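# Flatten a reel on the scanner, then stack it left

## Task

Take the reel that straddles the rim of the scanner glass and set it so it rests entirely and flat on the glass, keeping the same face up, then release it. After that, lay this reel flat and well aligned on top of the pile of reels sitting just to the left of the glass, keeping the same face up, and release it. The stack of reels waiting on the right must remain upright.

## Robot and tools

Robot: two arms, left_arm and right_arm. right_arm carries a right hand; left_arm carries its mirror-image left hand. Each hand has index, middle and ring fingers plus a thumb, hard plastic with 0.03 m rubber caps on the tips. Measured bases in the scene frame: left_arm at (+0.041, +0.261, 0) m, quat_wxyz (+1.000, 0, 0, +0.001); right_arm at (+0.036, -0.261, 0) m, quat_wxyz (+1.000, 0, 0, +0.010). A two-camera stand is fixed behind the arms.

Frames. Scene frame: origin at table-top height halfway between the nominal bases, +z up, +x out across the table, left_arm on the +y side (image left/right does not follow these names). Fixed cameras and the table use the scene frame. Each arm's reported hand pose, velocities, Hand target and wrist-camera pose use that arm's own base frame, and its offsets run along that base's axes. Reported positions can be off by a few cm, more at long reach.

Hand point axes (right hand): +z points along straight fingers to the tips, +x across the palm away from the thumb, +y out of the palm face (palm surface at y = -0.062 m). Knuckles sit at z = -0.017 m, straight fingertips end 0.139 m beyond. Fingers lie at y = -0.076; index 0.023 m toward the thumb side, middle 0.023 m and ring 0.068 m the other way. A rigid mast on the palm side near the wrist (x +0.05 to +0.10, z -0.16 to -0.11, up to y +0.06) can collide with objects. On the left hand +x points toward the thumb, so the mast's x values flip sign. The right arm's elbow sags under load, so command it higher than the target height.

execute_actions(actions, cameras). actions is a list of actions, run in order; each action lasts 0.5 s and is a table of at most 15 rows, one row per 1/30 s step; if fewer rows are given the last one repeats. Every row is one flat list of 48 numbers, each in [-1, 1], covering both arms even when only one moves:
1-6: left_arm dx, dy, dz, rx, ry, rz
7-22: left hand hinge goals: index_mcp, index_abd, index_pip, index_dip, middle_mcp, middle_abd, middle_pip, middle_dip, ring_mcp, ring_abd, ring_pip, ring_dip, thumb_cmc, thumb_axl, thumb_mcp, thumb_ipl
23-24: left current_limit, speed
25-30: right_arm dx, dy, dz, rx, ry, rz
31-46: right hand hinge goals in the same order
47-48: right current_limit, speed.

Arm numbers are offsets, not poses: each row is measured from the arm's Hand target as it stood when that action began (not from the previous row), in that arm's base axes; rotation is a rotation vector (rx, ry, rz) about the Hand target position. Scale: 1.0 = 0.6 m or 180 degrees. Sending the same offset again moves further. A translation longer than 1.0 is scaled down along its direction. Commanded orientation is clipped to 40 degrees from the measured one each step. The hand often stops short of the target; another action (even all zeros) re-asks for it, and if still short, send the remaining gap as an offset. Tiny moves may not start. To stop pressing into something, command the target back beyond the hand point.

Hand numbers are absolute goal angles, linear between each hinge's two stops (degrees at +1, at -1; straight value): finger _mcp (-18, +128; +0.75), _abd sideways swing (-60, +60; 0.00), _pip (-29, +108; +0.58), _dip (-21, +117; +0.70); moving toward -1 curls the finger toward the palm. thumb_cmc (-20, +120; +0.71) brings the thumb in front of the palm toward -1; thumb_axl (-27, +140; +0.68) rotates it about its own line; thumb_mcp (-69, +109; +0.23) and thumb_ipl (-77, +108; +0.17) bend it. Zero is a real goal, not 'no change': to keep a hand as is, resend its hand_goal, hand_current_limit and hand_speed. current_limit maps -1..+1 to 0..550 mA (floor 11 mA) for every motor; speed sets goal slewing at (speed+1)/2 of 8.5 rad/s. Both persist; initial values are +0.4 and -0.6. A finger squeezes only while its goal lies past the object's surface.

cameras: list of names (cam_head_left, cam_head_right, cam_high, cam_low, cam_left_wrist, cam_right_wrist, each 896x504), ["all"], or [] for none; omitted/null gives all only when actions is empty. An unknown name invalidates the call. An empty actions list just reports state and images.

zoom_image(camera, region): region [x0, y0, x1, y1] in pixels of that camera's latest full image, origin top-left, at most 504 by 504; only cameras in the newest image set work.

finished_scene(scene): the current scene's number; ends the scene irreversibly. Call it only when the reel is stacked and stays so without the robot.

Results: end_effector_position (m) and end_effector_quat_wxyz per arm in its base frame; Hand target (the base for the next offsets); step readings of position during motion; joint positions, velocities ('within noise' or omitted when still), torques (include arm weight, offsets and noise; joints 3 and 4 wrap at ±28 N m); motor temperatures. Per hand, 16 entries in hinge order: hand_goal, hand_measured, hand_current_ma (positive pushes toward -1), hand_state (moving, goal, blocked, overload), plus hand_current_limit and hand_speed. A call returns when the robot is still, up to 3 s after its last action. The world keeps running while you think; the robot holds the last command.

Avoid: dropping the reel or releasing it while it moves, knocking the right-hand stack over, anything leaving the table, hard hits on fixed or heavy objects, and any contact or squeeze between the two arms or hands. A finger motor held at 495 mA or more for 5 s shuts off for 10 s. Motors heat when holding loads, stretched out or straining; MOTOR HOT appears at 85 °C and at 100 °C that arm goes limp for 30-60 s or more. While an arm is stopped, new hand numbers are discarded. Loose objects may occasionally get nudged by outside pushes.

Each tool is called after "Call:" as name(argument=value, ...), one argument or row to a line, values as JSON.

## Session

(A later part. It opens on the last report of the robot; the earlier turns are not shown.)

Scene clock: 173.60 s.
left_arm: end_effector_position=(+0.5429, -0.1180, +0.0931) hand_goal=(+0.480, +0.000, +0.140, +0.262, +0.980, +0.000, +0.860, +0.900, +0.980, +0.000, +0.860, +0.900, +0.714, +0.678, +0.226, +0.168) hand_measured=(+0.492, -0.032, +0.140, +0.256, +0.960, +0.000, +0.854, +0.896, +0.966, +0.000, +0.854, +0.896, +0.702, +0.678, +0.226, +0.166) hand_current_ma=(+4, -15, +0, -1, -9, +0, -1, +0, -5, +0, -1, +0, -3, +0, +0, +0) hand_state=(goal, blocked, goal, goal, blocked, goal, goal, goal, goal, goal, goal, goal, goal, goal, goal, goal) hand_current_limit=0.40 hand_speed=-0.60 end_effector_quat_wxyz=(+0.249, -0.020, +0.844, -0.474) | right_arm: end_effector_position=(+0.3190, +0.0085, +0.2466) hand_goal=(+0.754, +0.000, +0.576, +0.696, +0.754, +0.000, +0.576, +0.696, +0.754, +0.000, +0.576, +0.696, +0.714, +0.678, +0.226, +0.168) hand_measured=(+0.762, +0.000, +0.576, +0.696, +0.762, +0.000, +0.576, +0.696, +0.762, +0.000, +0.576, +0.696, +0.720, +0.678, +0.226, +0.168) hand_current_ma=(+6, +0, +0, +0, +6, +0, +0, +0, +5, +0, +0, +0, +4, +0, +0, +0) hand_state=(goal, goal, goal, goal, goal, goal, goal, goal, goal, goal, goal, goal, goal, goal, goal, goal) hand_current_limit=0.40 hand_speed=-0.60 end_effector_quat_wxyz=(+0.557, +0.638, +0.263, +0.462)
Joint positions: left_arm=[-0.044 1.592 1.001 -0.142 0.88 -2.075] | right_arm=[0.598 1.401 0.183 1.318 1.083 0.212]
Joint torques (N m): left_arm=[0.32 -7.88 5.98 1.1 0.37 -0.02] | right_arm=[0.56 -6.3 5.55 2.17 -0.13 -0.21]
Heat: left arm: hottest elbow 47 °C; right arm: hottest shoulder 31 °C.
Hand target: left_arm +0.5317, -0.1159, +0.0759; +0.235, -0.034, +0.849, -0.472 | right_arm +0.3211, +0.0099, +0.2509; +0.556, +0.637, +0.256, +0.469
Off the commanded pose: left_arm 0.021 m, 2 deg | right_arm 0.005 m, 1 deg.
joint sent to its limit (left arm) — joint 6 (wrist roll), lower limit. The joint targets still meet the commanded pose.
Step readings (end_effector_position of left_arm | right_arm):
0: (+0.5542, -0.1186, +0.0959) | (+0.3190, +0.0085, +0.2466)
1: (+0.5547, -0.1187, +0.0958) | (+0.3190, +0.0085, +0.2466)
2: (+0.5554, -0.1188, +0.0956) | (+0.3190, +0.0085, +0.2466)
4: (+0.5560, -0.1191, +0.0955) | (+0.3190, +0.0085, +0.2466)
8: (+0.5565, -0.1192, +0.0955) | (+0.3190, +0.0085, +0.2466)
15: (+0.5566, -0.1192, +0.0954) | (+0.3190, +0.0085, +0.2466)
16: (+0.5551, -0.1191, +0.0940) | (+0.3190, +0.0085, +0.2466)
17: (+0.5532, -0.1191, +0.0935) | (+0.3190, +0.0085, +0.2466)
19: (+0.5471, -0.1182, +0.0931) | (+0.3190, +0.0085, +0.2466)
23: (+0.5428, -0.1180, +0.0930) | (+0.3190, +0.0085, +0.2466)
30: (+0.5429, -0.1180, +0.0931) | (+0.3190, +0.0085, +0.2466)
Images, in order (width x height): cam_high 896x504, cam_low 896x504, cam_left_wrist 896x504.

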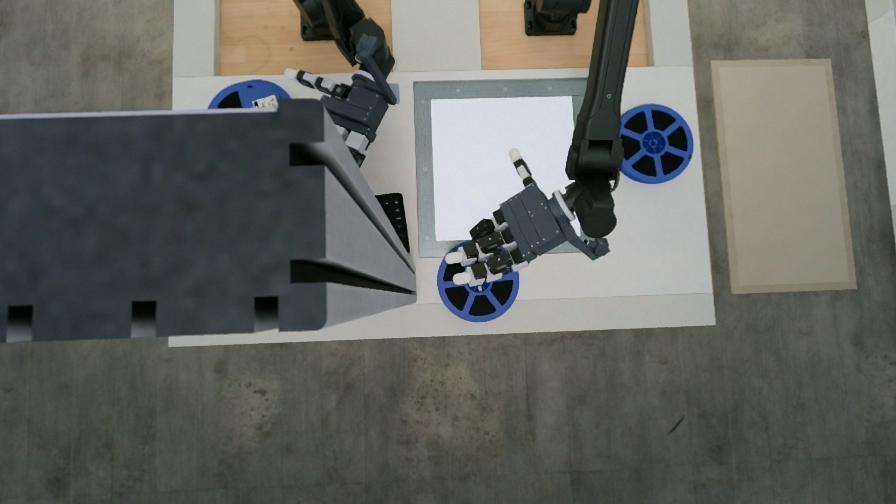

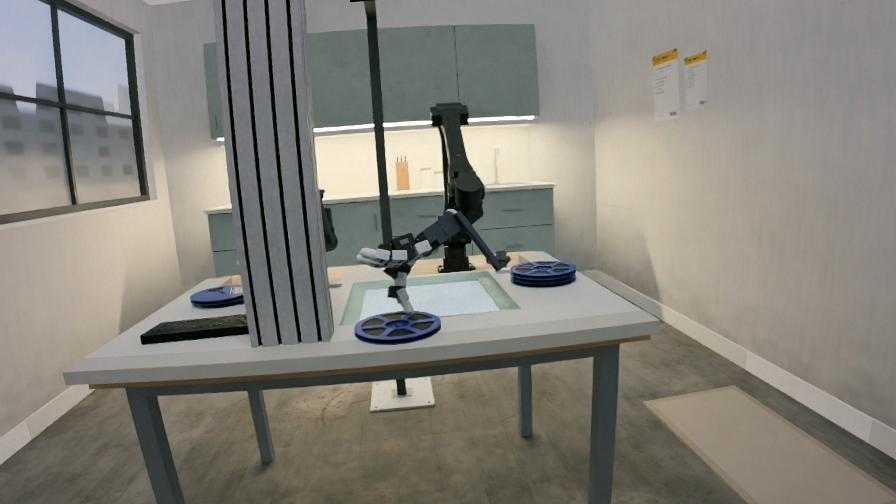

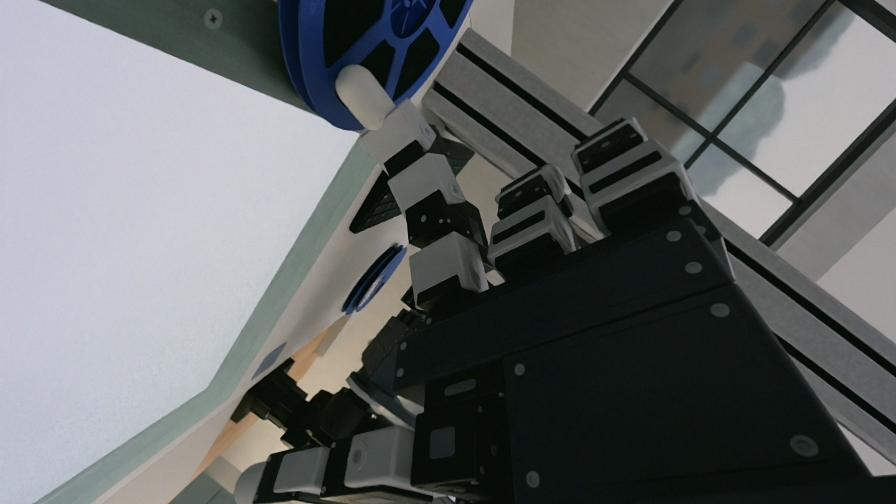

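Call:
execute_actions(
  actions=[
    [[-0.05,0,0,0,0,0,0.479,0,0.139,0.261,0.98,0,0.86,0.9,0.98,0,0.86,0.9,0.714,0.677,0.226,0.168,0.4,-0.6,0,0,0,0,0,0,0.754,0,0.576,0.696,0.754,0,0.576,0.696,0.754,0,0.576,0.696,0.714,0.678,0.226,0.168,0.4,-0.6]],
    [[-0.05,0,0,0,0,0,0.479,0,0.139,0.261,0.98,0,0.86,0.9,0.98,0,0.86,0.9,0.714,0.677,0.226,0.168,0.4,-0.6,0,0,0,0,0,0,0.754,0,0.576,0.696,0.754,0,0.576,0.696,0.754,0,0.576,0.696,0.714,0.678,0.226,0.168,0.4,-0.6]],
  ],
  cameras=["cam_high","cam_left_wrist","cam_low"],
)

Scene clock: 178.67 s.
left_arm: end_effector_position=(+0.4847, -0.1143, +0.0912) hand_goal=(+0.480, +0.000, +0.140, +0.262, +0.980, +0.000, +0.860, +0.900, +0.980, +0.000, +0.860, +0.900, +0.714, +0.678, +0.226, +0.168) hand_measured=(+0.508, -0.050, +0.152, +0.264, +0.960, +0.000, +0.854, +0.896, +0.966, +0.000, +0.854, +0.896, +0.702, +0.678, +0.226, +0.166) hand_current_ma=(+16, -35, +3, +0, -9, +0, -1, +0, -5, +0, -1, +0, -3, +0, +0, +0) hand_state=(blocked, blocked, goal, goal, goal, goal, goal, goal, goal, goal, goal, goal, goal, goal, goal, goal) hand_current_limit=0.40 hand_speed=-0.60 end_effector_quat_wxyz=(+0.254, -0.016, +0.844, -0.472) | right_arm: end_effector_position=(+0.3190, +0.0085, +0.2466) hand_goal=(+0.754, +0.000, +0.576, +0.696, +0.754, +0.000, +0.576, +0.696, +0.754, +0.000, +0.576, +0.696, +0.714, +0.678, +0.226, +0.168) hand_measured=(+0.762, +0.000, +0.576, +0.696, +0.762, +0.000, +0.576, +0.696, +0.762, +0.000, +0.576, +0.696, +0.720, +0.678, +0.226, +0.168) hand_current_ma=(+6, +0, +0, +0, +6, +0, +0, +0, +5, +0, +0, +0, +4, +0, +0, +0) hand_state=(goal, goal, goal, goal, goal, goal, goal, goal, goal, goal, goal, goal, goal, goal, goal, goal) hand_current_limit=0.40 hand_speed=-0.60 end_effector_quat_wxyz=(+0.557, +0.638, +0.263, +0.462)
Joint positions: left_arm=[-0.044 1.45 0.829 -0.104 0.875 -2.068] | right_arm=[0.598 1.401 0.183 1.318 1.083 0.212]
Joint torques (N m): left_arm=[-0.32 -6.12 6.32 0.54 0.43 -0.09] | right_arm=[0.5 -6.3 5.55 2.18 -0.13 -0.21]
Heat: left arm: hottest elbow 46 °C; right arm: hottest shoulder 31 °C.
Hand target: left_arm +0.4716, -0.1159, +0.0757; +0.234, -0.034, +0.849, -0.472 | right_arm +0.3211, +0.0099, +0.2509; +0.556, +0.637, +0.256, +0.469
Off the commanded pose: left_arm 0.020 m, 3 deg | right_arm 0.005 m, 1 deg.
joint sent to its limit (left arm) — joint 6 (wrist roll), lower limit. The joint targets still meet the commanded pose.
Step readings (end_effector_position of left_arm | right_arm):
0: (+0.5429, -0.1180, +0.0931) | (+0.3190, +0.0085, +0.2466)
1: (+0.5409, -0.1178, +0.0921) | (+0.3190, +0.0085, +0.2466)
2: (+0.5368, -0.1171, +0.0910) | (+0.3190, +0.0085, +0.2466)
4: (+0.5246, -0.1165, +0.0921) | (+0.3190, +0.0085, +0.2466)
8: (+0.5131, -0.1160, +0.0918) | (+0.3190, +0.0085, +0.2466)
15: (+0.5131, -0.1161, +0.0918) | (+0.3190, +0.0085, +0.2466)
16: (+0.5110, -0.1159, +0.0907) | (+0.3190, +0.0085, +0.2466)
17: (+0.5071, -0.1153, +0.0899) | (+0.3190, +0.0085, +0.2466)
19: (+0.4959, -0.1147, +0.0914) | (+0.3190, +0.0085, +0.2466)
23: (+0.4848, -0.1143, +0.0913) | (+0.3190, +0.0085, +0.2466)
30: (+0.4847, -0.1143, +0.0912) | (+0.3190, +0.0085, +0.2466)
Images, in order (width x height): cam_high 896x504, cam_low 896x504, cam_left_wrist 896x504.

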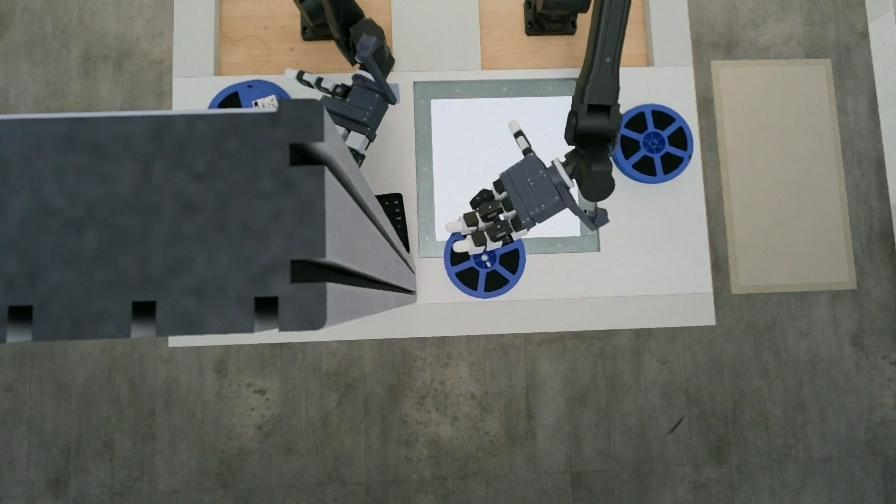

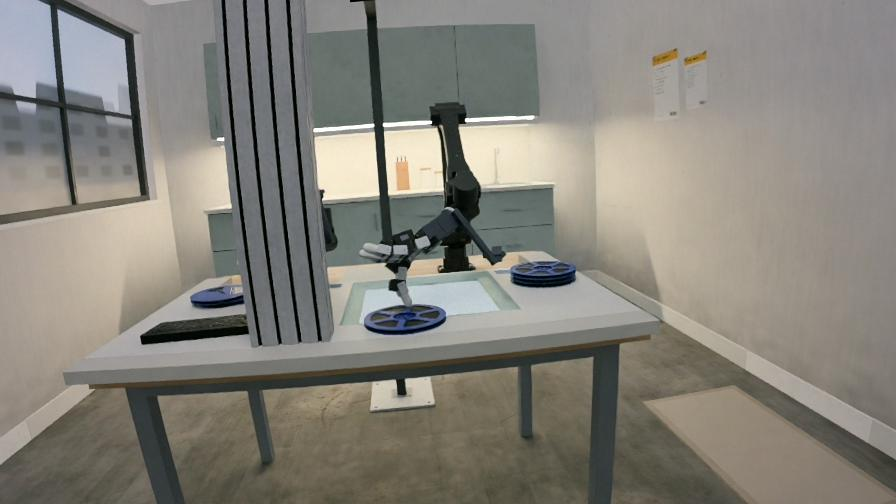

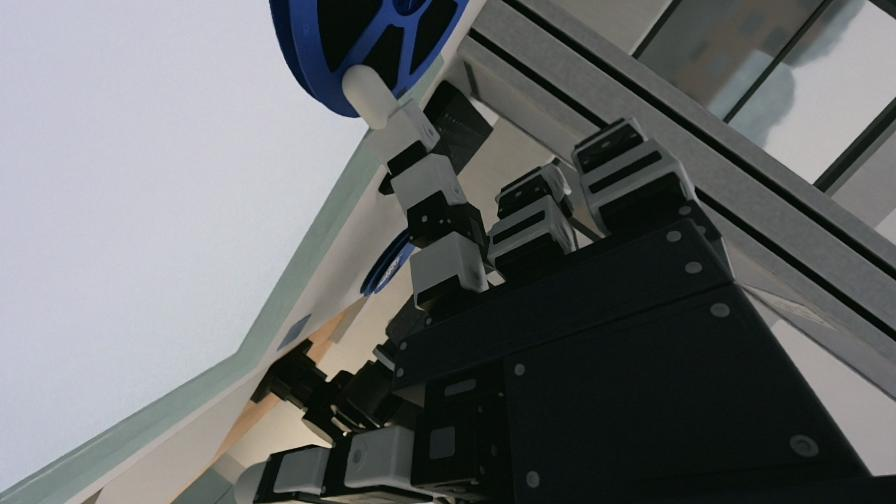

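Call:
execute_actions(
  actions=[
    [[-0.055,0.01,0,0,0,0,0.479,0,0.139,0.261,0.98,0,0.86,0.9,0.98,0,0.86,0.9,0.714,0.677,0.226,0.168,0.4,-0.6,0,0,0,0,0,0,0.754,0,0.576,0.696,0.754,0,0.576,0.696,0.754,0,0.576,0.696,0.714,0.678,0.226,0.168,0.4,-0.6]],
    [[-0.055,0.015,0,0,0,0,0.479,0,0.139,0.261,0.98,0,0.86,0.9,0.98,0,0.86,0.9,0.714,0.677,0.226,0.168,0.4,-0.6,0,0,0,0,0,0,0.754,0,0.576,0.696,0.754,0,0.576,0.696,0.754,0,0.576,0.696,0.714,0.678,0.226,0.168,0.4,-0.6]],
    [[-0.055,0.015,0,0,0,0,0.479,0,0.139,0.261,0.98,0,0.86,0.9,0.98,0,0.86,0.9,0.714,0.677,0.226,0.168,0.4,-0.6,0,0,0,0,0,0,0.754,0,0.576,0.696,0.754,0,0.576,0.696,0.754,0,0.576,0.696,0.714,0.678,0.226,0.168,0.4,-0.6]],
    [[-0.055,0.015,0,0,0,0,0.479,0,0.139,0.261,0.98,0,0.86,0.9,0.98,0,0.86,0.9,0.714,0.677,0.226,0.168,0.4,-0.6,0,0,0,0,0,0,0.754,0,0.576,0.696,0.754,0,0.576,0.696,0.754,0,0.576,0.696,0.714,0.678,0.226,0.168,0.4,-0.6]],
  ],
  cameras=["cam_high","cam_left_wrist","cam_low"],
)

Scene clock: 186.70 s.
left_arm: end_effector_position=(+0.3493, -0.0873, +0.0878) hand_goal=(+0.480, +0.000, +0.140, +0.262, +0.980, +0.000, +0.860, +0.900, +0.980, +0.000, +0.860, +0.900, +0.714, +0.678, +0.226, +0.168) hand_measured=(+0.514, -0.050, +0.158, +0.268, +0.960, +0.000, +0.854, +0.896, +0.966, +0.000, +0.854, +0.898, +0.702, +0.678, +0.224, +0.166) hand_current_ma=(+24, -33, +6, +1, -8, +0, -1, +0, -5, +0, -1, +0, -3, +0, +0, +0) hand_state=(blocked, blocked, goal, goal, goal, goal, goal, goal, goal, goal, goal, goal, goal, goal, goal, goal) hand_current_limit=0.40 hand_speed=-0.60 end_effector_quat_wxyz=(+0.250, -0.019, +0.843, -0.476) | right_arm: end_effector_position=(+0.3190, +0.0085, +0.2466) hand_goal=(+0.754, +0.000, +0.576, +0.696, +0.754, +0.000, +0.576, +0.696, +0.754, +0.000, +0.576, +0.696, +0.714, +0.678, +0.226, +0.168) hand_measured=(+0.762, +0.000, +0.576, +0.696, +0.762, +0.000, +0.576, +0.696, +0.762, +0.000, +0.576, +0.696, +0.720, +0.678, +0.226, +0.168) hand_current_ma=(+6, +0, +0, +0, +6, +0, +0, +0, +5, +0, +0, +0, +4, +0, +0, +0) hand_state=(goal, goal, goal, goal, goal, goal, goal, goal, goal, goal, goal, goal, goal, goal, goal, goal) hand_current_limit=0.40 hand_speed=-0.60 end_effector_quat_wxyz=(+0.557, +0.638, +0.263, +0.462)
Joint positions: left_arm=[0.038 1.073 0.513 -0.242 0.942 -1.984] | right_arm=[0.598 1.401 0.183 1.318 1.083 0.212]
Joint torques (N m): left_arm=[0.85 -0.91 6.93 0.23 0.41 0.07] | right_arm=[0.56 -6.3 5.55 2.17 -0.13 -0.21]
Heat: left arm: hottest elbow 46 °C; right arm: hottest shoulder 31 °C.
Hand target: left_arm +0.3397, -0.0829, +0.0758; +0.234, -0.034, +0.849, -0.472 | right_arm +0.3211, +0.0099, +0.2509; +0.556, +0.637, +0.256, +0.469
Off the commanded pose: left_arm 0.016 m, 3 deg | right_arm 0.005 m, 1 deg.
Step readings (end_effector_position of left_arm | right_arm):
0: (+0.4847, -0.1143, +0.0912) | (+0.3190, +0.0085, +0.2466)
1: (+0.4822, -0.1143, +0.0901) | (+0.3190, +0.0085, +0.2466)
2: (+0.4775, -0.1139, +0.0891) | (+0.3190, +0.0085, +0.2466)
4: (+0.4646, -0.1132, +0.0909) | (+0.3190, +0.0085, +0.2466)
8: (+0.4509, -0.1130, +0.0906) | (+0.3190, +0.0085, +0.2466)
15: (+0.4509, -0.1131, +0.0906) | (+0.3190, +0.0085, +0.2466)
16: (+0.4483, -0.1127, +0.0893) | (+0.3190, +0.0085, +0.2466)
17: (+0.4437, -0.1112, +0.0886) | (+0.3190, +0.0085, +0.2466)
19: (+0.4308, -0.1090, +0.0898) | (+0.3190, +0.0085, +0.2466)
23: (+0.4168, -0.1061, +0.0896) | (+0.3190, +0.0085, +0.2466)
30: (+0.4164, -0.1059, +0.0894) | (+0.3190, +0.0085, +0.2466)
31: (+0.4141, -0.1055, +0.0885) | (+0.3190, +0.0085, +0.2466)
32: (+0.4094, -0.1040, +0.0877) | (+0.3190, +0.0085, +0.2466)
34: (+0.3968, -0.1009, +0.0887) | (+0.3190, +0.0085, +0.2466)
38: (+0.3831, -0.0968, +0.0887) | (+0.3190, +0.0085, +0.2466)
45: (+0.3827, -0.0967, +0.0886) | (+0.3190, +0.0085, +0.2466)
46: (+0.3803, -0.0963, +0.0877) | (+0.3190, +0.0085, +0.2466)
47: (+0.3758, -0.0949, +0.0872) | (+0.3190, +0.0085, +0.2466)
49: (+0.3636, -0.0913, +0.0881) | (+0.3190, +0.0085, +0.2466)
53: (+0.3498, -0.0875, +0.0881) | (+0.3190, +0.0085, +0.2466)
60: (+0.3493, -0.0873, +0.0878) | (+0.3190, +0.0085, +0.2466)
Images, in order (width x height): cam_high 896x504, cam_low 896x504, cam_left_wrist 896x504.

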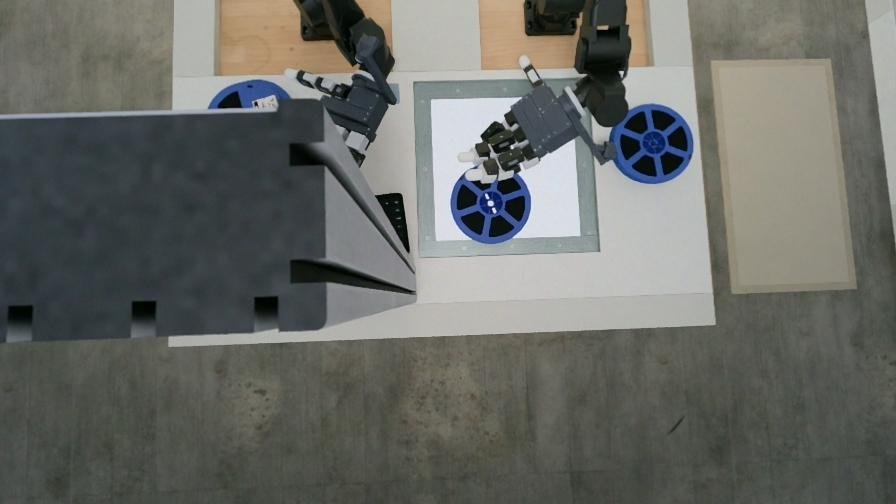

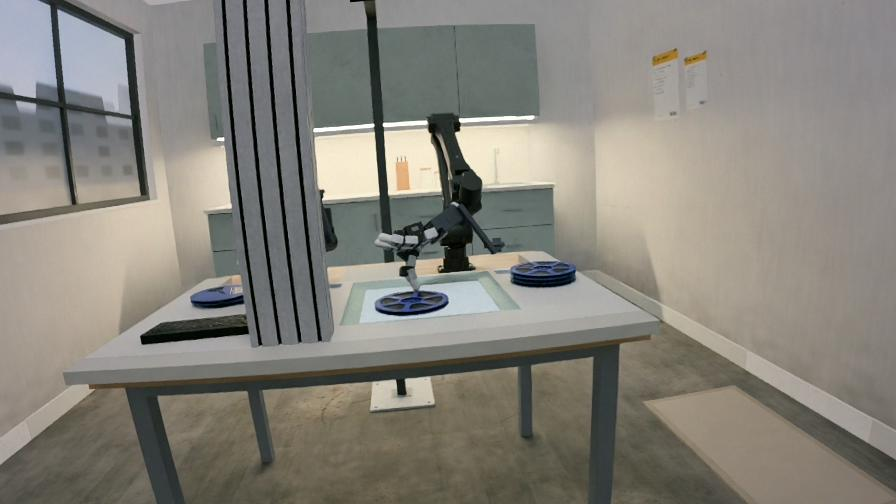

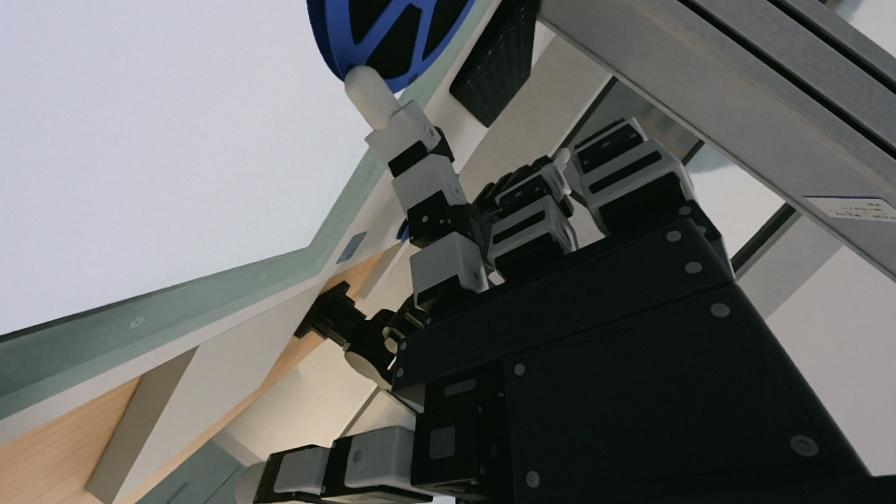

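Call:
execute_actions(
  actions=[
    [[-0.045,0.01,0,0,0,0,0.479,0,0.139,0.261,0.98,0,0.86,0.9,0.98,0,0.86,0.9,0.714,0.677,0.226,0.168,0.4,-0.6,0,0,0,0,0,0,0.754,0,0.576,0.696,0.754,0,0.576,0.696,0.754,0,0.576,0.696,0.714,0.678,0.226,0.168,0.4,-0.6]],
    [[0.01,0,0.04,0,0,0,0.479,0,0.139,0.261,0.98,0,0.86,0.9,0.98,0,0.86,0.9,0.714,0.677,0.226,0.168,0.4,-0.6,0,0,0,0,0,0,0.754,0,0.576,0.696,0.754,0,0.576,0.696,0.754,0,0.576,0.696,0.714,0.678,0.226,0.168,0.4,-0.6]],
    [[0,0,0.1,0,0,0,0.479,0,0.139,0.261,0.98,0,0.86,0.9,0.98,0,0.86,0.9,0.714,0.677,0.226,0.168,0.4,-0.6,0,0,0,0,0,0,0.754,0,0.576,0.696,0.754,0,0.576,0.696,0.754,0,0.576,0.696,0.714,0.678,0.226,0.168,0.4,-0.6]],
  ],
  cameras=["cam_high","cam_left_wrist","cam_low","cam_head_left","cam_head_right"],
)

Scene clock: 193.97 s.
left_arm: end_effector_position=(+0.3023, -0.0813, +0.1387) hand_goal=(+0.480, +0.000, +0.140, +0.262, +0.980, +0.000, +0.860, +0.900, +0.980, +0.000, +0.860, +0.900, +0.714, +0.678, +0.226, +0.168) hand_measured=(+0.474, -0.002, +0.142, +0.264, +0.960, +0.000, +0.854, +0.896, +0.966, +0.000, +0.854, +0.898, +0.702, +0.678, +0.224, +0.166) hand_current_ma=(-1, +0, +0, +0, -8, +0, -1, +0, -4, +0, -1, +0, -3, +0, +0, +0) hand_state=(goal, goal, goal, goal, goal, goal, goal, goal, goal, goal, goal, goal, goal, goal, goal, goal) hand_current_limit=0.40 hand_speed=-0.60 end_effector_quat_wxyz=(+0.215, -0.043, +0.852, -0.474) | right_arm: end_effector_position=(+0.3190, +0.0085, +0.2466) hand_goal=(+0.754, +0.000, +0.576, +0.696, +0.754, +0.000, +0.576, +0.696, +0.754, +0.000, +0.576, +0.696, +0.714, +0.678, +0.226, +0.168) hand_measured=(+0.762, +0.000, +0.576, +0.696, +0.762, +0.000, +0.576, +0.696, +0.762, +0.000, +0.576, +0.696, +0.720, +0.678, +0.226, +0.168) hand_current_ma=(+6, +0, +0, +0, +6, +0, +0, +0, +5, +0, +0, +0, +4, +0, +0, +0) hand_state=(goal, goal, goal, goal, goal, goal, goal, goal, goal, goal, goal, goal, goal, goal, goal, goal) hand_current_limit=0.40 hand_speed=-0.60 end_effector_quat_wxyz=(+0.557, +0.638, +0.263, +0.462)
Joint positions: left_arm=[0.068 0.872 0.58 -0.62 0.955 -1.954] | right_arm=[0.598 1.401 0.183 1.318 1.083 0.212]
Joint torques (N m): left_arm=[0.91 0.03 12.51 0.64 0.71 0.14] | right_arm=[0.56 -6.3 5.55 2.17 -0.13 -0.21]
Motor temperatures (°C): left_arm=[30 30 45 27 31 27] | right_arm=[29 31 29 29 31 26]
Heat: left arm: hottest elbow 45 °C; right arm: hottest shoulder 31 °C.
Hand target: left_arm +0.3187, -0.0769, +0.1598; +0.235, -0.034, +0.849, -0.472 | right_arm +0.3211, +0.0099, +0.2509; +0.556, +0.637, +0.256, +0.469
Off the commanded pose: left_arm 0.027 m, 2 deg | right_arm 0.005 m, 1 deg.
Step readings (end_effector_position of left_arm | right_arm):
0: (+0.3493, -0.0873, +0.0878) | (+0.3190, +0.0085, +0.2466)
1: (+0.3473, -0.0870, +0.0871) | (+0.3190, +0.0085, +0.2466)
2: (+0.3440, -0.0857, +0.0871) | (+0.3190, +0.0085, +0.2466)
4: (+0.3336, -0.0838, +0.0875) | (+0.3190, +0.0085, +0.2466)
8: (+0.3230, -0.0811, +0.0876) | (+0.3190, +0.0085, +0.2466)
15: (+0.3225, -0.0808, +0.0874) | (+0.3190, +0.0085, +0.2466)
16: (+0.3210, -0.0808, +0.0871) | (+0.3190, +0.0085, +0.2466)
17: (+0.3182, -0.0808, +0.0874) | (+0.3190, +0.0085, +0.2466)
19: (+0.3112, -0.0808, +0.0858) | (+0.3190, +0.0085, +0.2466)
23: (+0.3061, -0.0810, +0.0833) | (+0.3190, +0.0085, +0.2466)
30: (+0.3052, -0.0811, +0.0829) | (+0.3190, +0.0085, +0.2466)
31: (+0.3034, -0.0805, +0.0843) | (+0.3190, +0.0085, +0.2466)
32: (+0.2982, -0.0800, +0.0870) | (+0.3190, +0.0085, +0.2466)
34: (+0.2951, -0.0803, +0.1020) | (+0.3190, +0.0085, +0.2466)
38: (+0.3018, -0.0812, +0.1331) | (+0.3190, +0.0085, +0.2466)
45: (+0.3026, -0.0812, +0.1389) | (+0.3190, +0.0085, +0.2466)
Images, in order (width x height): cam_head_left 896x504, cam_head_right 896x504, cam_high 896x504, cam_low 896x504, cam_left_wrist 896x504.

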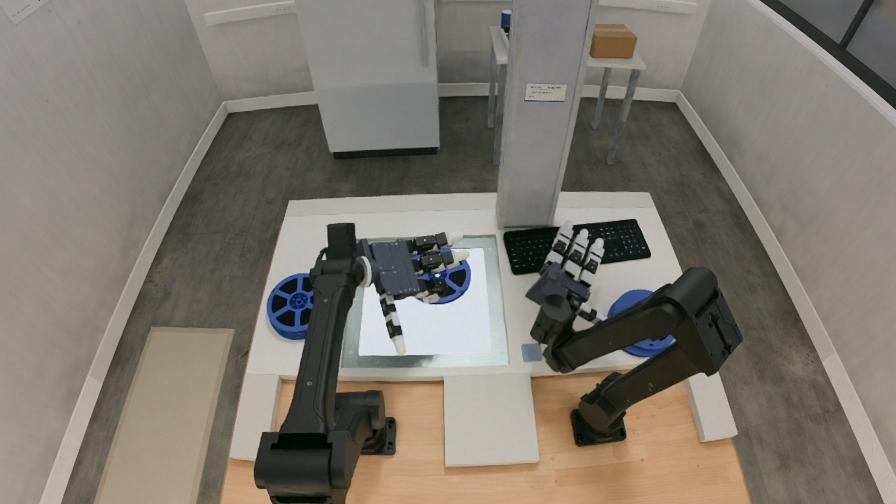

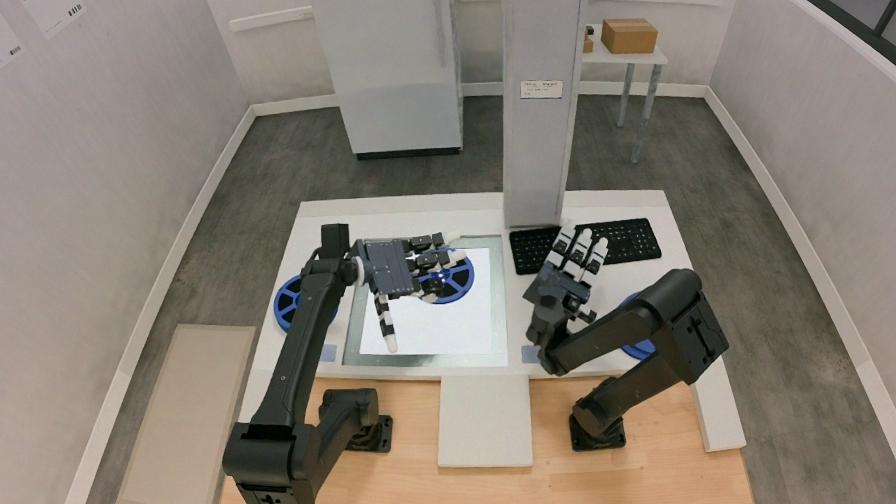

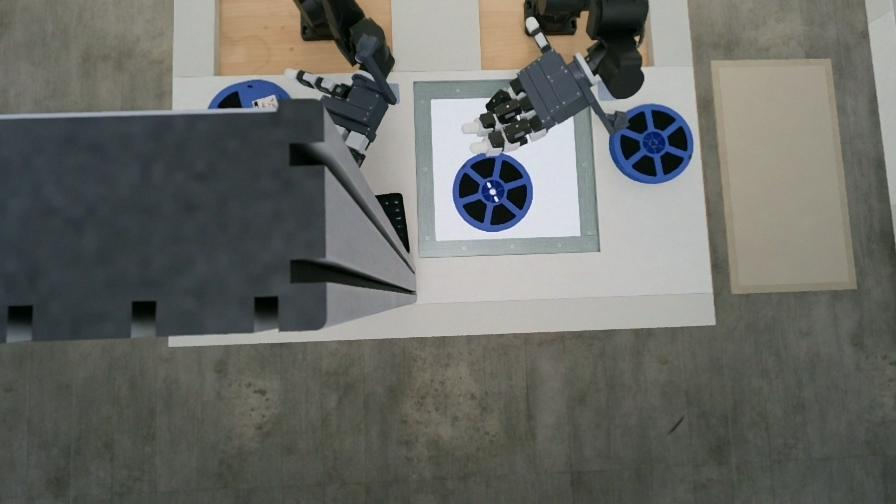

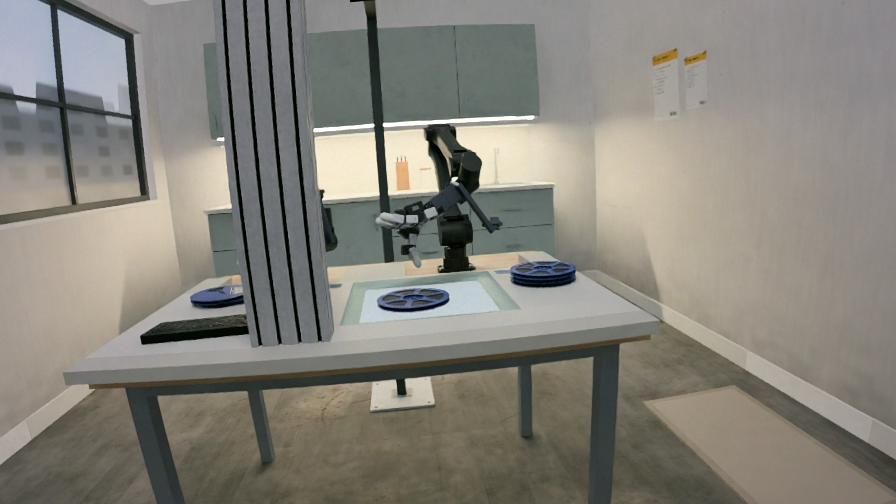

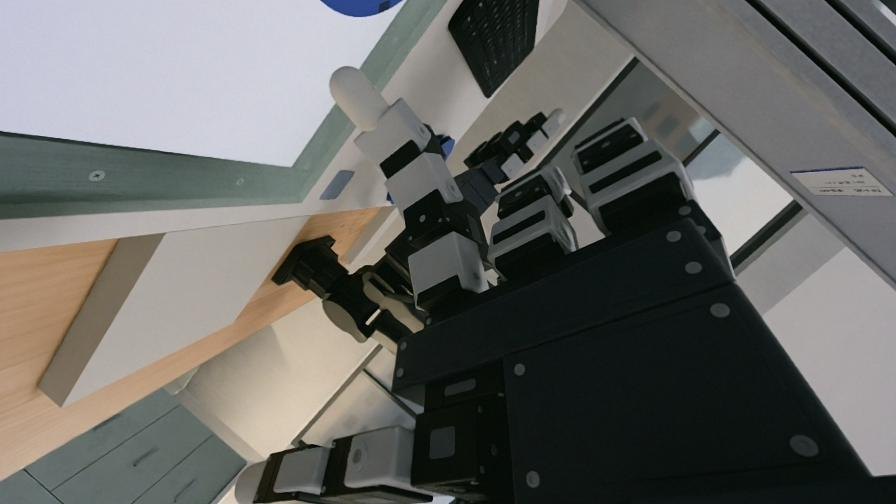

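Call:
zoom_image(
  camera="cam_low",
  region=[360, 240, 600, 330],
)

Call:
zoom_image(
  camera="cam_high",
  region=[410, 70, 730, 270],
)

Scaled by 2.100.

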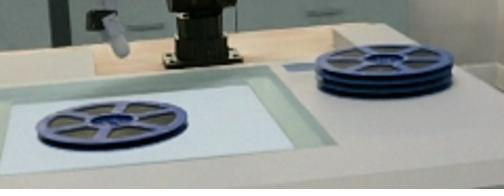

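Scaled by 1.575.

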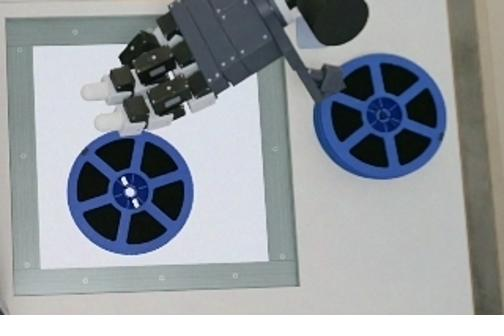

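Call:
execute_actions(
  actions=[
    [[0.0445,-0.0233,0.01,0.0021,0.0414,-0.0115,0.959,0,0.65,0.406,0.959,0,0.65,0.406,0.98,0,0.86,0.9,0.3,0.677,0.449,0.059,0.4,-0.6,0,0,0,0,0,0,0.754,0,0.576,0.696,0.754,0,0.576,0.696,0.754,0,0.576,0.696,0.714,0.678,0.226,0.168,0.4,-0.6]],
    [[0.0445,-0.0233,0,0.0021,0.0414,-0.0115,0.959,0,0.65,0.406,0.959,0,0.65,0.406,0.98,0,0.86,0.9,-0.571,0.677,0.449,0.059,0.4,-0.6,0,0,0,0,0,0,0.754,0,0.576,0.696,0.754,0,0.576,0.696,0.754,0,0.576,0.696,0.714,0.678,0.226,0.168,0.4,-0.6]],
    [[0.0445,-0.0233,0,0.0021,0.0414,-0.0115,0.959,0,0.65,0.406,0.959,0,0.65,0.406,0.98,0,0.86,0.9,-0.571,0.677,0.449,0.059,0.4,-0.6,0,0,0,0,0,0,0.754,0,0.576,0.696,0.754,0,0.576,0.696,0.754,0,0.576,0.696,0.714,0.678,0.226,0.168,0.4,-0.6]],
  ],
  cameras=["cam_high","cam_left_wrist","cam_low","cam_head_left"],
)

Scene clock: 228.10 s.
left_arm: end_effector_position=(+0.3814, -0.1149, +0.1434) hand_goal=(+0.960, +0.000, +0.650, +0.406, +0.960, +0.000, +0.650, +0.406, +0.980, +0.000, +0.860, +0.900, -0.570, +0.678, +0.450, +0.060) hand_measured=(+0.940, +0.000, +0.644, +0.404, +0.950, +0.000, +0.650, +0.408, +0.968, +0.000, +0.854, +0.898, -0.570, +0.678, +0.444, +0.062) hand_current_ma=(-8, +0, -1, +0, -2, +0, +0, +0, -4, +0, -1, +0, +0, +0, -2, +0) hand_state=(goal, goal, goal, goal, goal, goal, goal, goal, goal, goal, goal, goal, goal, goal, goal, goal) hand_current_limit=0.40 hand_speed=-0.60 end_effector_quat_wxyz=(+0.017, -0.098, +0.884, -0.456) | right_arm: end_effector_position=(+0.3190, +0.0085, +0.2466) hand_goal=(+0.754, +0.000, +0.576, +0.696, +0.754, +0.000, +0.576, +0.696, +0.754, +0.000, +0.576, +0.696, +0.714, +0.678, +0.226, +0.168) hand_measured=(+0.762, +0.000, +0.576, +0.696, +0.762, +0.000, +0.576, +0.696, +0.762, +0.000, +0.576, +0.696, +0.720, +0.678, +0.226, +0.168) hand_current_ma=(+6, +0, +0, +0, +6, +0, +0, +0, +5, +0, +0, +0, +4, +0, +0, +0) hand_state=(goal, goal, goal, goal, goal, goal, goal, goal, goal, goal, goal, goal, goal, goal, goal, goal) hand_current_limit=0.40 hand_speed=-0.60 end_effector_quat_wxyz=(+0.557, +0.638, +0.263, +0.462)
Joint positions: left_arm=[-0.047 1.386 1.034 -0.956 0.923 -1.969] | right_arm=[0.598 1.401 0.183 1.318 1.083 0.212]
Joint torques (N m): left_arm=[-0.26 -7.12 11.97 0.06 0.87 0.19] | right_arm=[0.56 -6.3 5.55 2.17 -0.13 -0.21]
Heat: left arm: hottest elbow 49 °C; right arm: hottest shoulder 31 °C.
Hand target: left_arm +0.3988, -0.1189, +0.1659; +0.040, -0.077, +0.883, -0.460 | right_arm +0.3211, +0.0099, +0.2509; +0.556, +0.637, +0.256, +0.469
Off the commanded pose: left_arm 0.029 m, 4 deg | right_arm 0.005 m, 1 deg.
Step readings (end_effector_position of left_arm | right_arm):
0: (+0.3023, -0.0813, +0.1387) | (+0.3190, +0.0085, +0.2466)
1: (+0.3026, -0.0810, +0.1377) | (+0.3190, +0.0085, +0.2466)
2: (+0.3045, -0.0816, +0.1385) | (+0.3190, +0.0085, +0.2466)
4: (+0.3169, -0.0849, +0.1394) | (+0.3190, +0.0085, +0.2466)
8: (+0.3313, -0.0877, +0.1393) | (+0.3190, +0.0085, +0.2466)
15: (+0.3283, -0.0878, +0.1382) | (+0.3190, +0.0085, +0.2466)
16: (+0.3281, -0.0884, +0.1380) | (+0.3190, +0.0085, +0.2466)
17: (+0.3295, -0.0900, +0.1392) | (+0.3190, +0.0085, +0.2466)
19: (+0.3427, -0.0964, +0.1420) | (+0.3190, +0.0085, +0.2466)
23: (+0.3583, -0.1019, +0.1425) | (+0.3190, +0.0085, +0.2466)
30: (+0.3547, -0.1020, +0.1413) | (+0.3190, +0.0085, +0.2466)
31: (+0.3546, -0.1025, +0.1418) | (+0.3190, +0.0085, +0.2466)
32: (+0.3558, -0.1039, +0.1436) | (+0.3190, +0.0085, +0.2466)
34: (+0.3699, -0.1095, +0.1459) | (+0.3190, +0.0085, +0.2466)
38: (+0.3858, -0.1150, +0.1444) | (+0.3190, +0.0085, +0.2466)
45: (+0.3814, -0.1149, +0.1434) | (+0.3190, +0.0085, +0.2466)
Images, in order (width x height): cam_head_left 896x504, cam_high 896x504, cam_low 896x504, cam_left_wrist 896x504.

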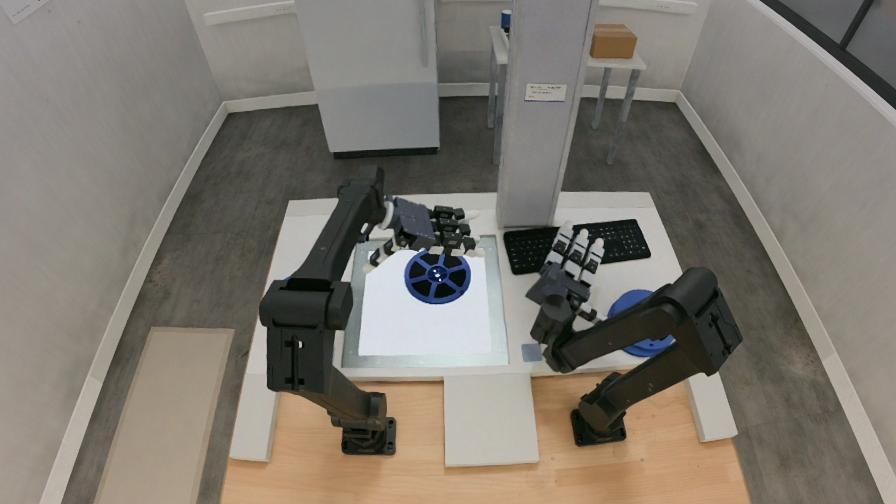

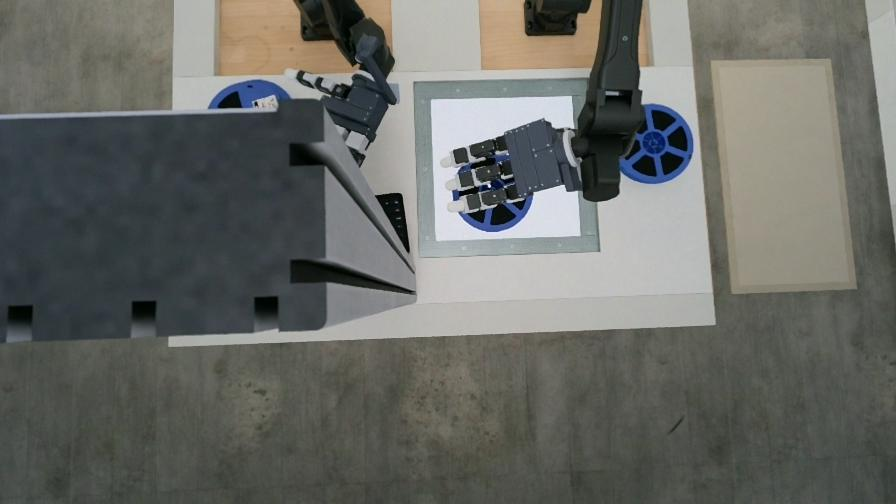

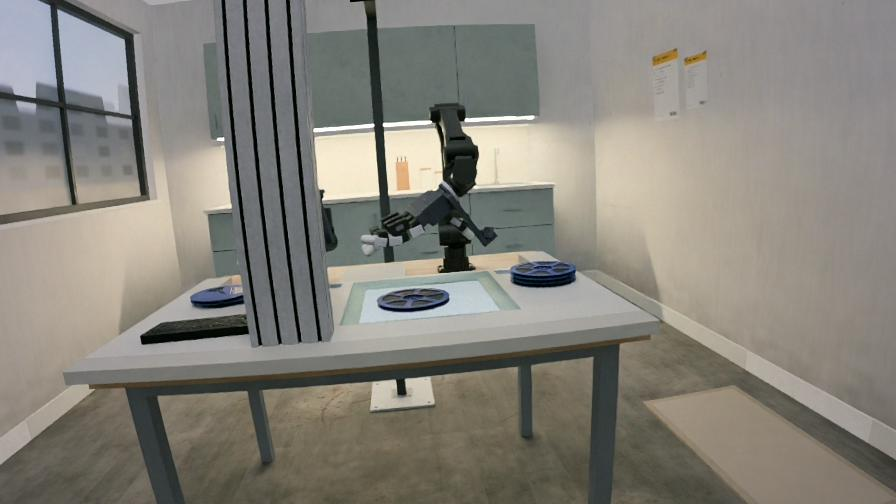

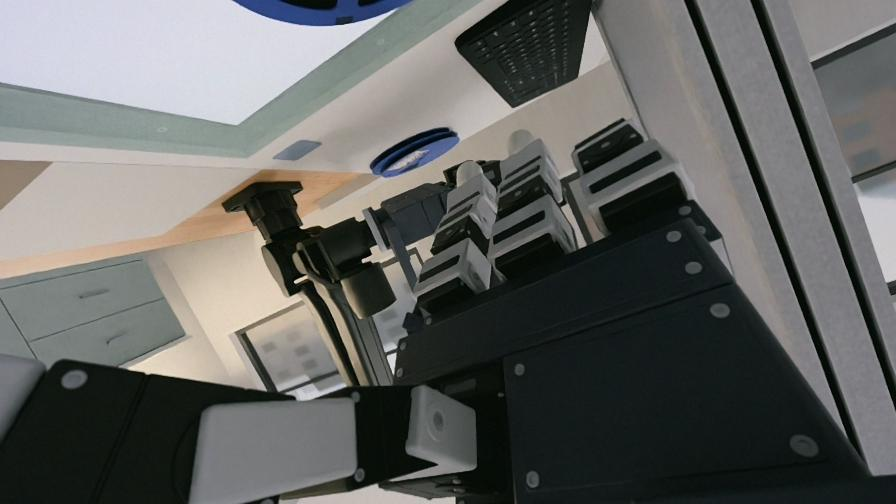

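Call:
execute_actions(
  actions=[
    [[0.02,-0.03,-0.03,0,0,0,0.959,0,0.65,0.406,0.959,0,0.65,0.406,0.98,0,0.86,0.9,-0.571,0.677,0.449,0.059,0.4,-0.6,0,0,0,0,0,0,0.754,0,0.576,0.696,0.754,0,0.576,0.696,0.754,0,0.576,0.696,0.714,0.678,0.226,0.168,0.4,-0.6]],
    [[0.015,-0.015,-0.043,0,0,0,0.959,0,0.65,0.406,0.959,0,0.65,0.406,0.98,0,0.86,0.9,-0.571,0.677,0.449,0.059,0.4,-0.6,0,0,0,0,0,0,0.754,0,0.576,0.696,0.754,0,0.576,0.696,0.754,0,0.576,0.696,0.714,0.678,0.226,0.168,0.4,-0.6]],
  ],
  cameras=["cam_high","cam_left_wrist","cam_low","cam_head_left"],
)

Call:
zoom_image(
  camera="cam_high",
  region=[410, 90, 610, 240],
)

Call:
zoom_image(
  camera="cam_low",
  region=[340, 200, 540, 330],
)

Call:
zoom_image(
  camera="cam_head_left",
  region=[340, 170, 540, 320],
)

Scene clock: 243.07 s.
left_arm: end_effector_position=(+0.4109, -0.1398, +0.1131) hand_goal=(+0.960, +0.000, +0.650, +0.406, +0.960, +0.000, +0.650, +0.406, +0.980, +0.000, +0.860, +0.900, -0.570, +0.678, +0.450, +0.060) hand_measured=(+0.942, +0.000, +0.644, +0.404, +0.950, +0.000, +0.650, +0.408, +0.968, +0.000, +0.854, +0.898, -0.570, +0.678, +0.444, +0.062) hand_current_ma=(-7, +0, -1, +0, -2, +0, +0, +0, -4, +0, -1, +0, +0, +0, -2, +0) hand_state=(goal, goal, goal, goal, goal, goal, goal, goal, goal, goal, goal, goal, goal, goal, goal, goal) hand_current_limit=0.40 hand_speed=-0.60 end_effector_quat_wxyz=(+0.030, -0.084, +0.885, -0.457) | right_arm: end_effector_position=(+0.3190, +0.0085, +0.2466) hand_goal=(+0.754, +0.000, +0.576, +0.696, +0.754, +0.000, +0.576, +0.696, +0.754, +0.000, +0.576, +0.696, +0.714, +0.678, +0.226, +0.168) hand_measured=(+0.762, +0.000, +0.576, +0.696, +0.762, +0.000, +0.576, +0.696, +0.762, +0.000, +0.576, +0.696, +0.720, +0.678, +0.226, +0.168) hand_current_ma=(+6, +0, +0, +0, +6, +0, +0, +0, +5, +0, +0, +0, +4, +0, +0, +0) hand_state=(goal, goal, goal, goal, goal, goal, goal, goal, goal, goal, goal, goal, goal, goal, goal, goal) hand_current_limit=0.40 hand_speed=-0.60 end_effector_quat_wxyz=(+0.557, +0.638, +0.263, +0.462)
Joint positions: left_arm=[-0.104 1.472 1.034 -0.782 0.904 -2.036] | right_arm=[0.598 1.401 0.183 1.318 1.083 0.212]
Joint torques (N m): left_arm=[-0.38 -8.06 9.37 1.03 0.81 -0.11] | right_arm=[0.56 -6.3 5.55 2.17 -0.13 -0.21]
Heat: left arm: hottest elbow 48 °C; right arm: hottest shoulder 31 °C.
Hand target: left_arm +0.4198, -0.1460, +0.1221; +0.040, -0.077, +0.883, -0.460 | right_arm +0.3211, +0.0099, +0.2509; +0.556, +0.637, +0.256, +0.469
Off the commanded pose: left_arm 0.014 m, 2 deg | right_arm 0.005 m, 1 deg.
Step readings (end_effector_position of left_arm | right_arm):
0: (+0.3814, -0.1149, +0.1434) | (+0.3190, +0.0085, +0.2466)
1: (+0.3830, -0.1163, +0.1432) | (+0.3190, +0.0085, +0.2466)
2: (+0.3871, -0.1175, +0.1421) | (+0.3190, +0.0085, +0.2466)
4: (+0.3927, -0.1244, +0.1393) | (+0.3190, +0.0085, +0.2466)
8: (+0.3927, -0.1326, +0.1334) | (+0.3190, +0.0085, +0.2466)
15: (+0.3926, -0.1330, +0.1328) | (+0.3190, +0.0085, +0.2466)
16: (+0.3950, -0.1336, +0.1323) | (+0.3190, +0.0085, +0.2466)
17: (+0.4000, -0.1350, +0.1309) | (+0.3190, +0.0085, +0.2466)
19: (+0.4086, -0.1373, +0.1252) | (+0.3190, +0.0085, +0.2466)
23: (+0.4108, -0.1392, +0.1142) | (+0.3190, +0.0085, +0.2466)
30: (+0.4110, -0.1398, +0.1130) | (+0.3190, +0.0085, +0.2466)
Images, in order (width x height): cam_head_left 896x504, cam_high 896x504, cam_low 896x504, cam_left_wrist 896x504.

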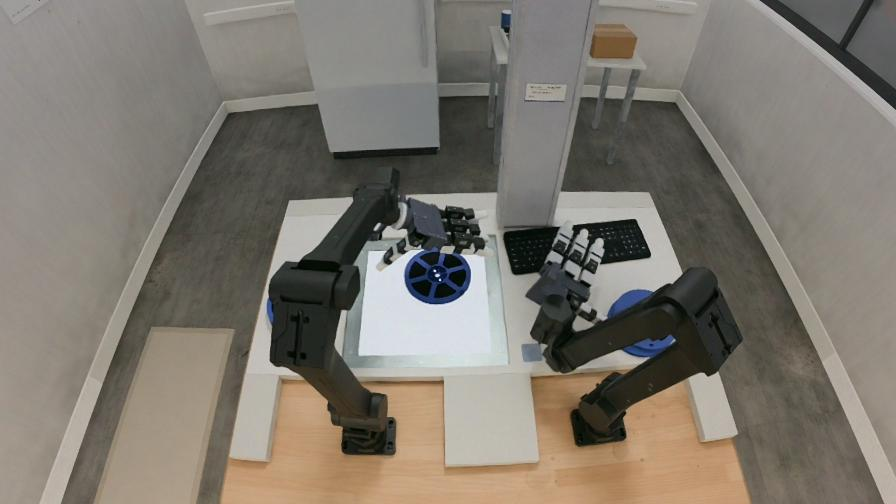

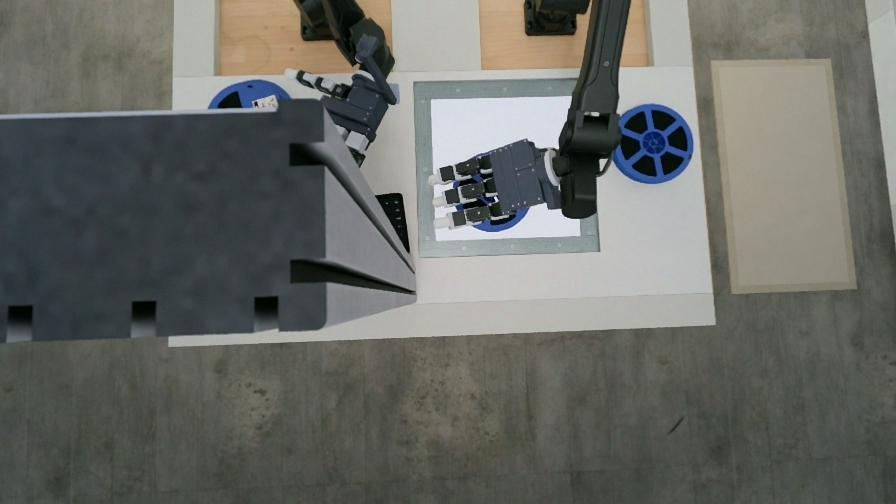

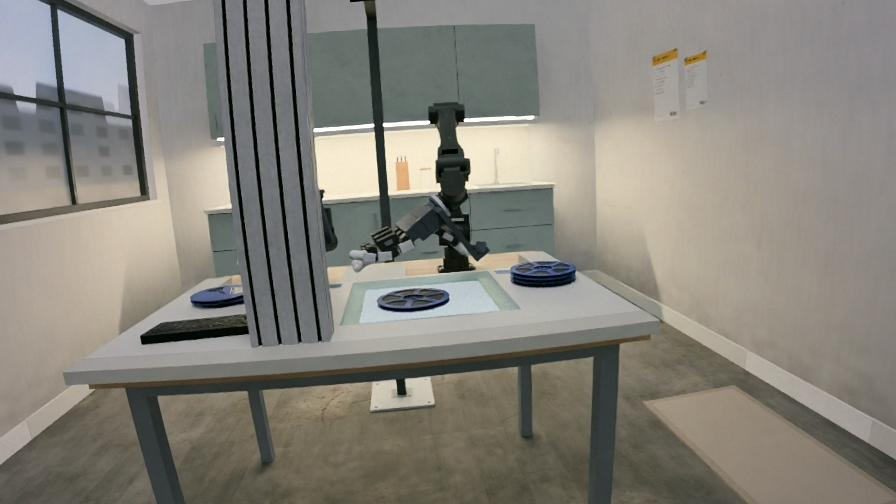

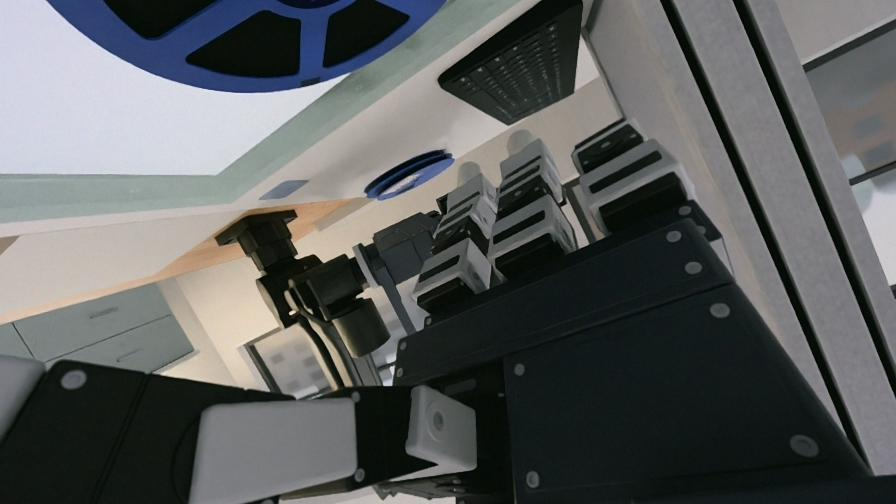

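Scaled by 2.520.

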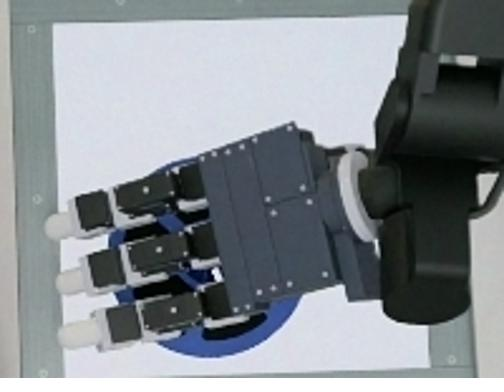

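Scaled by 2.520.

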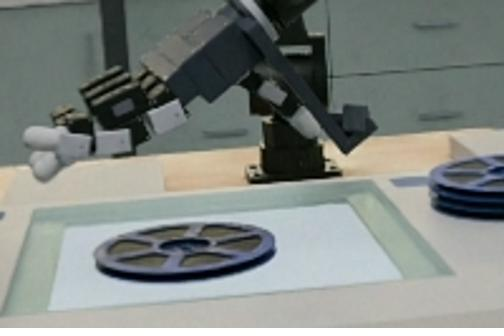

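Scaled by 2.520.

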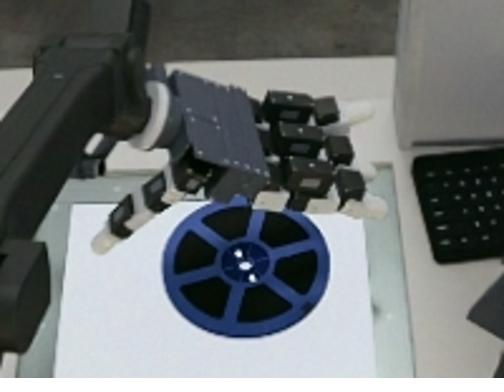

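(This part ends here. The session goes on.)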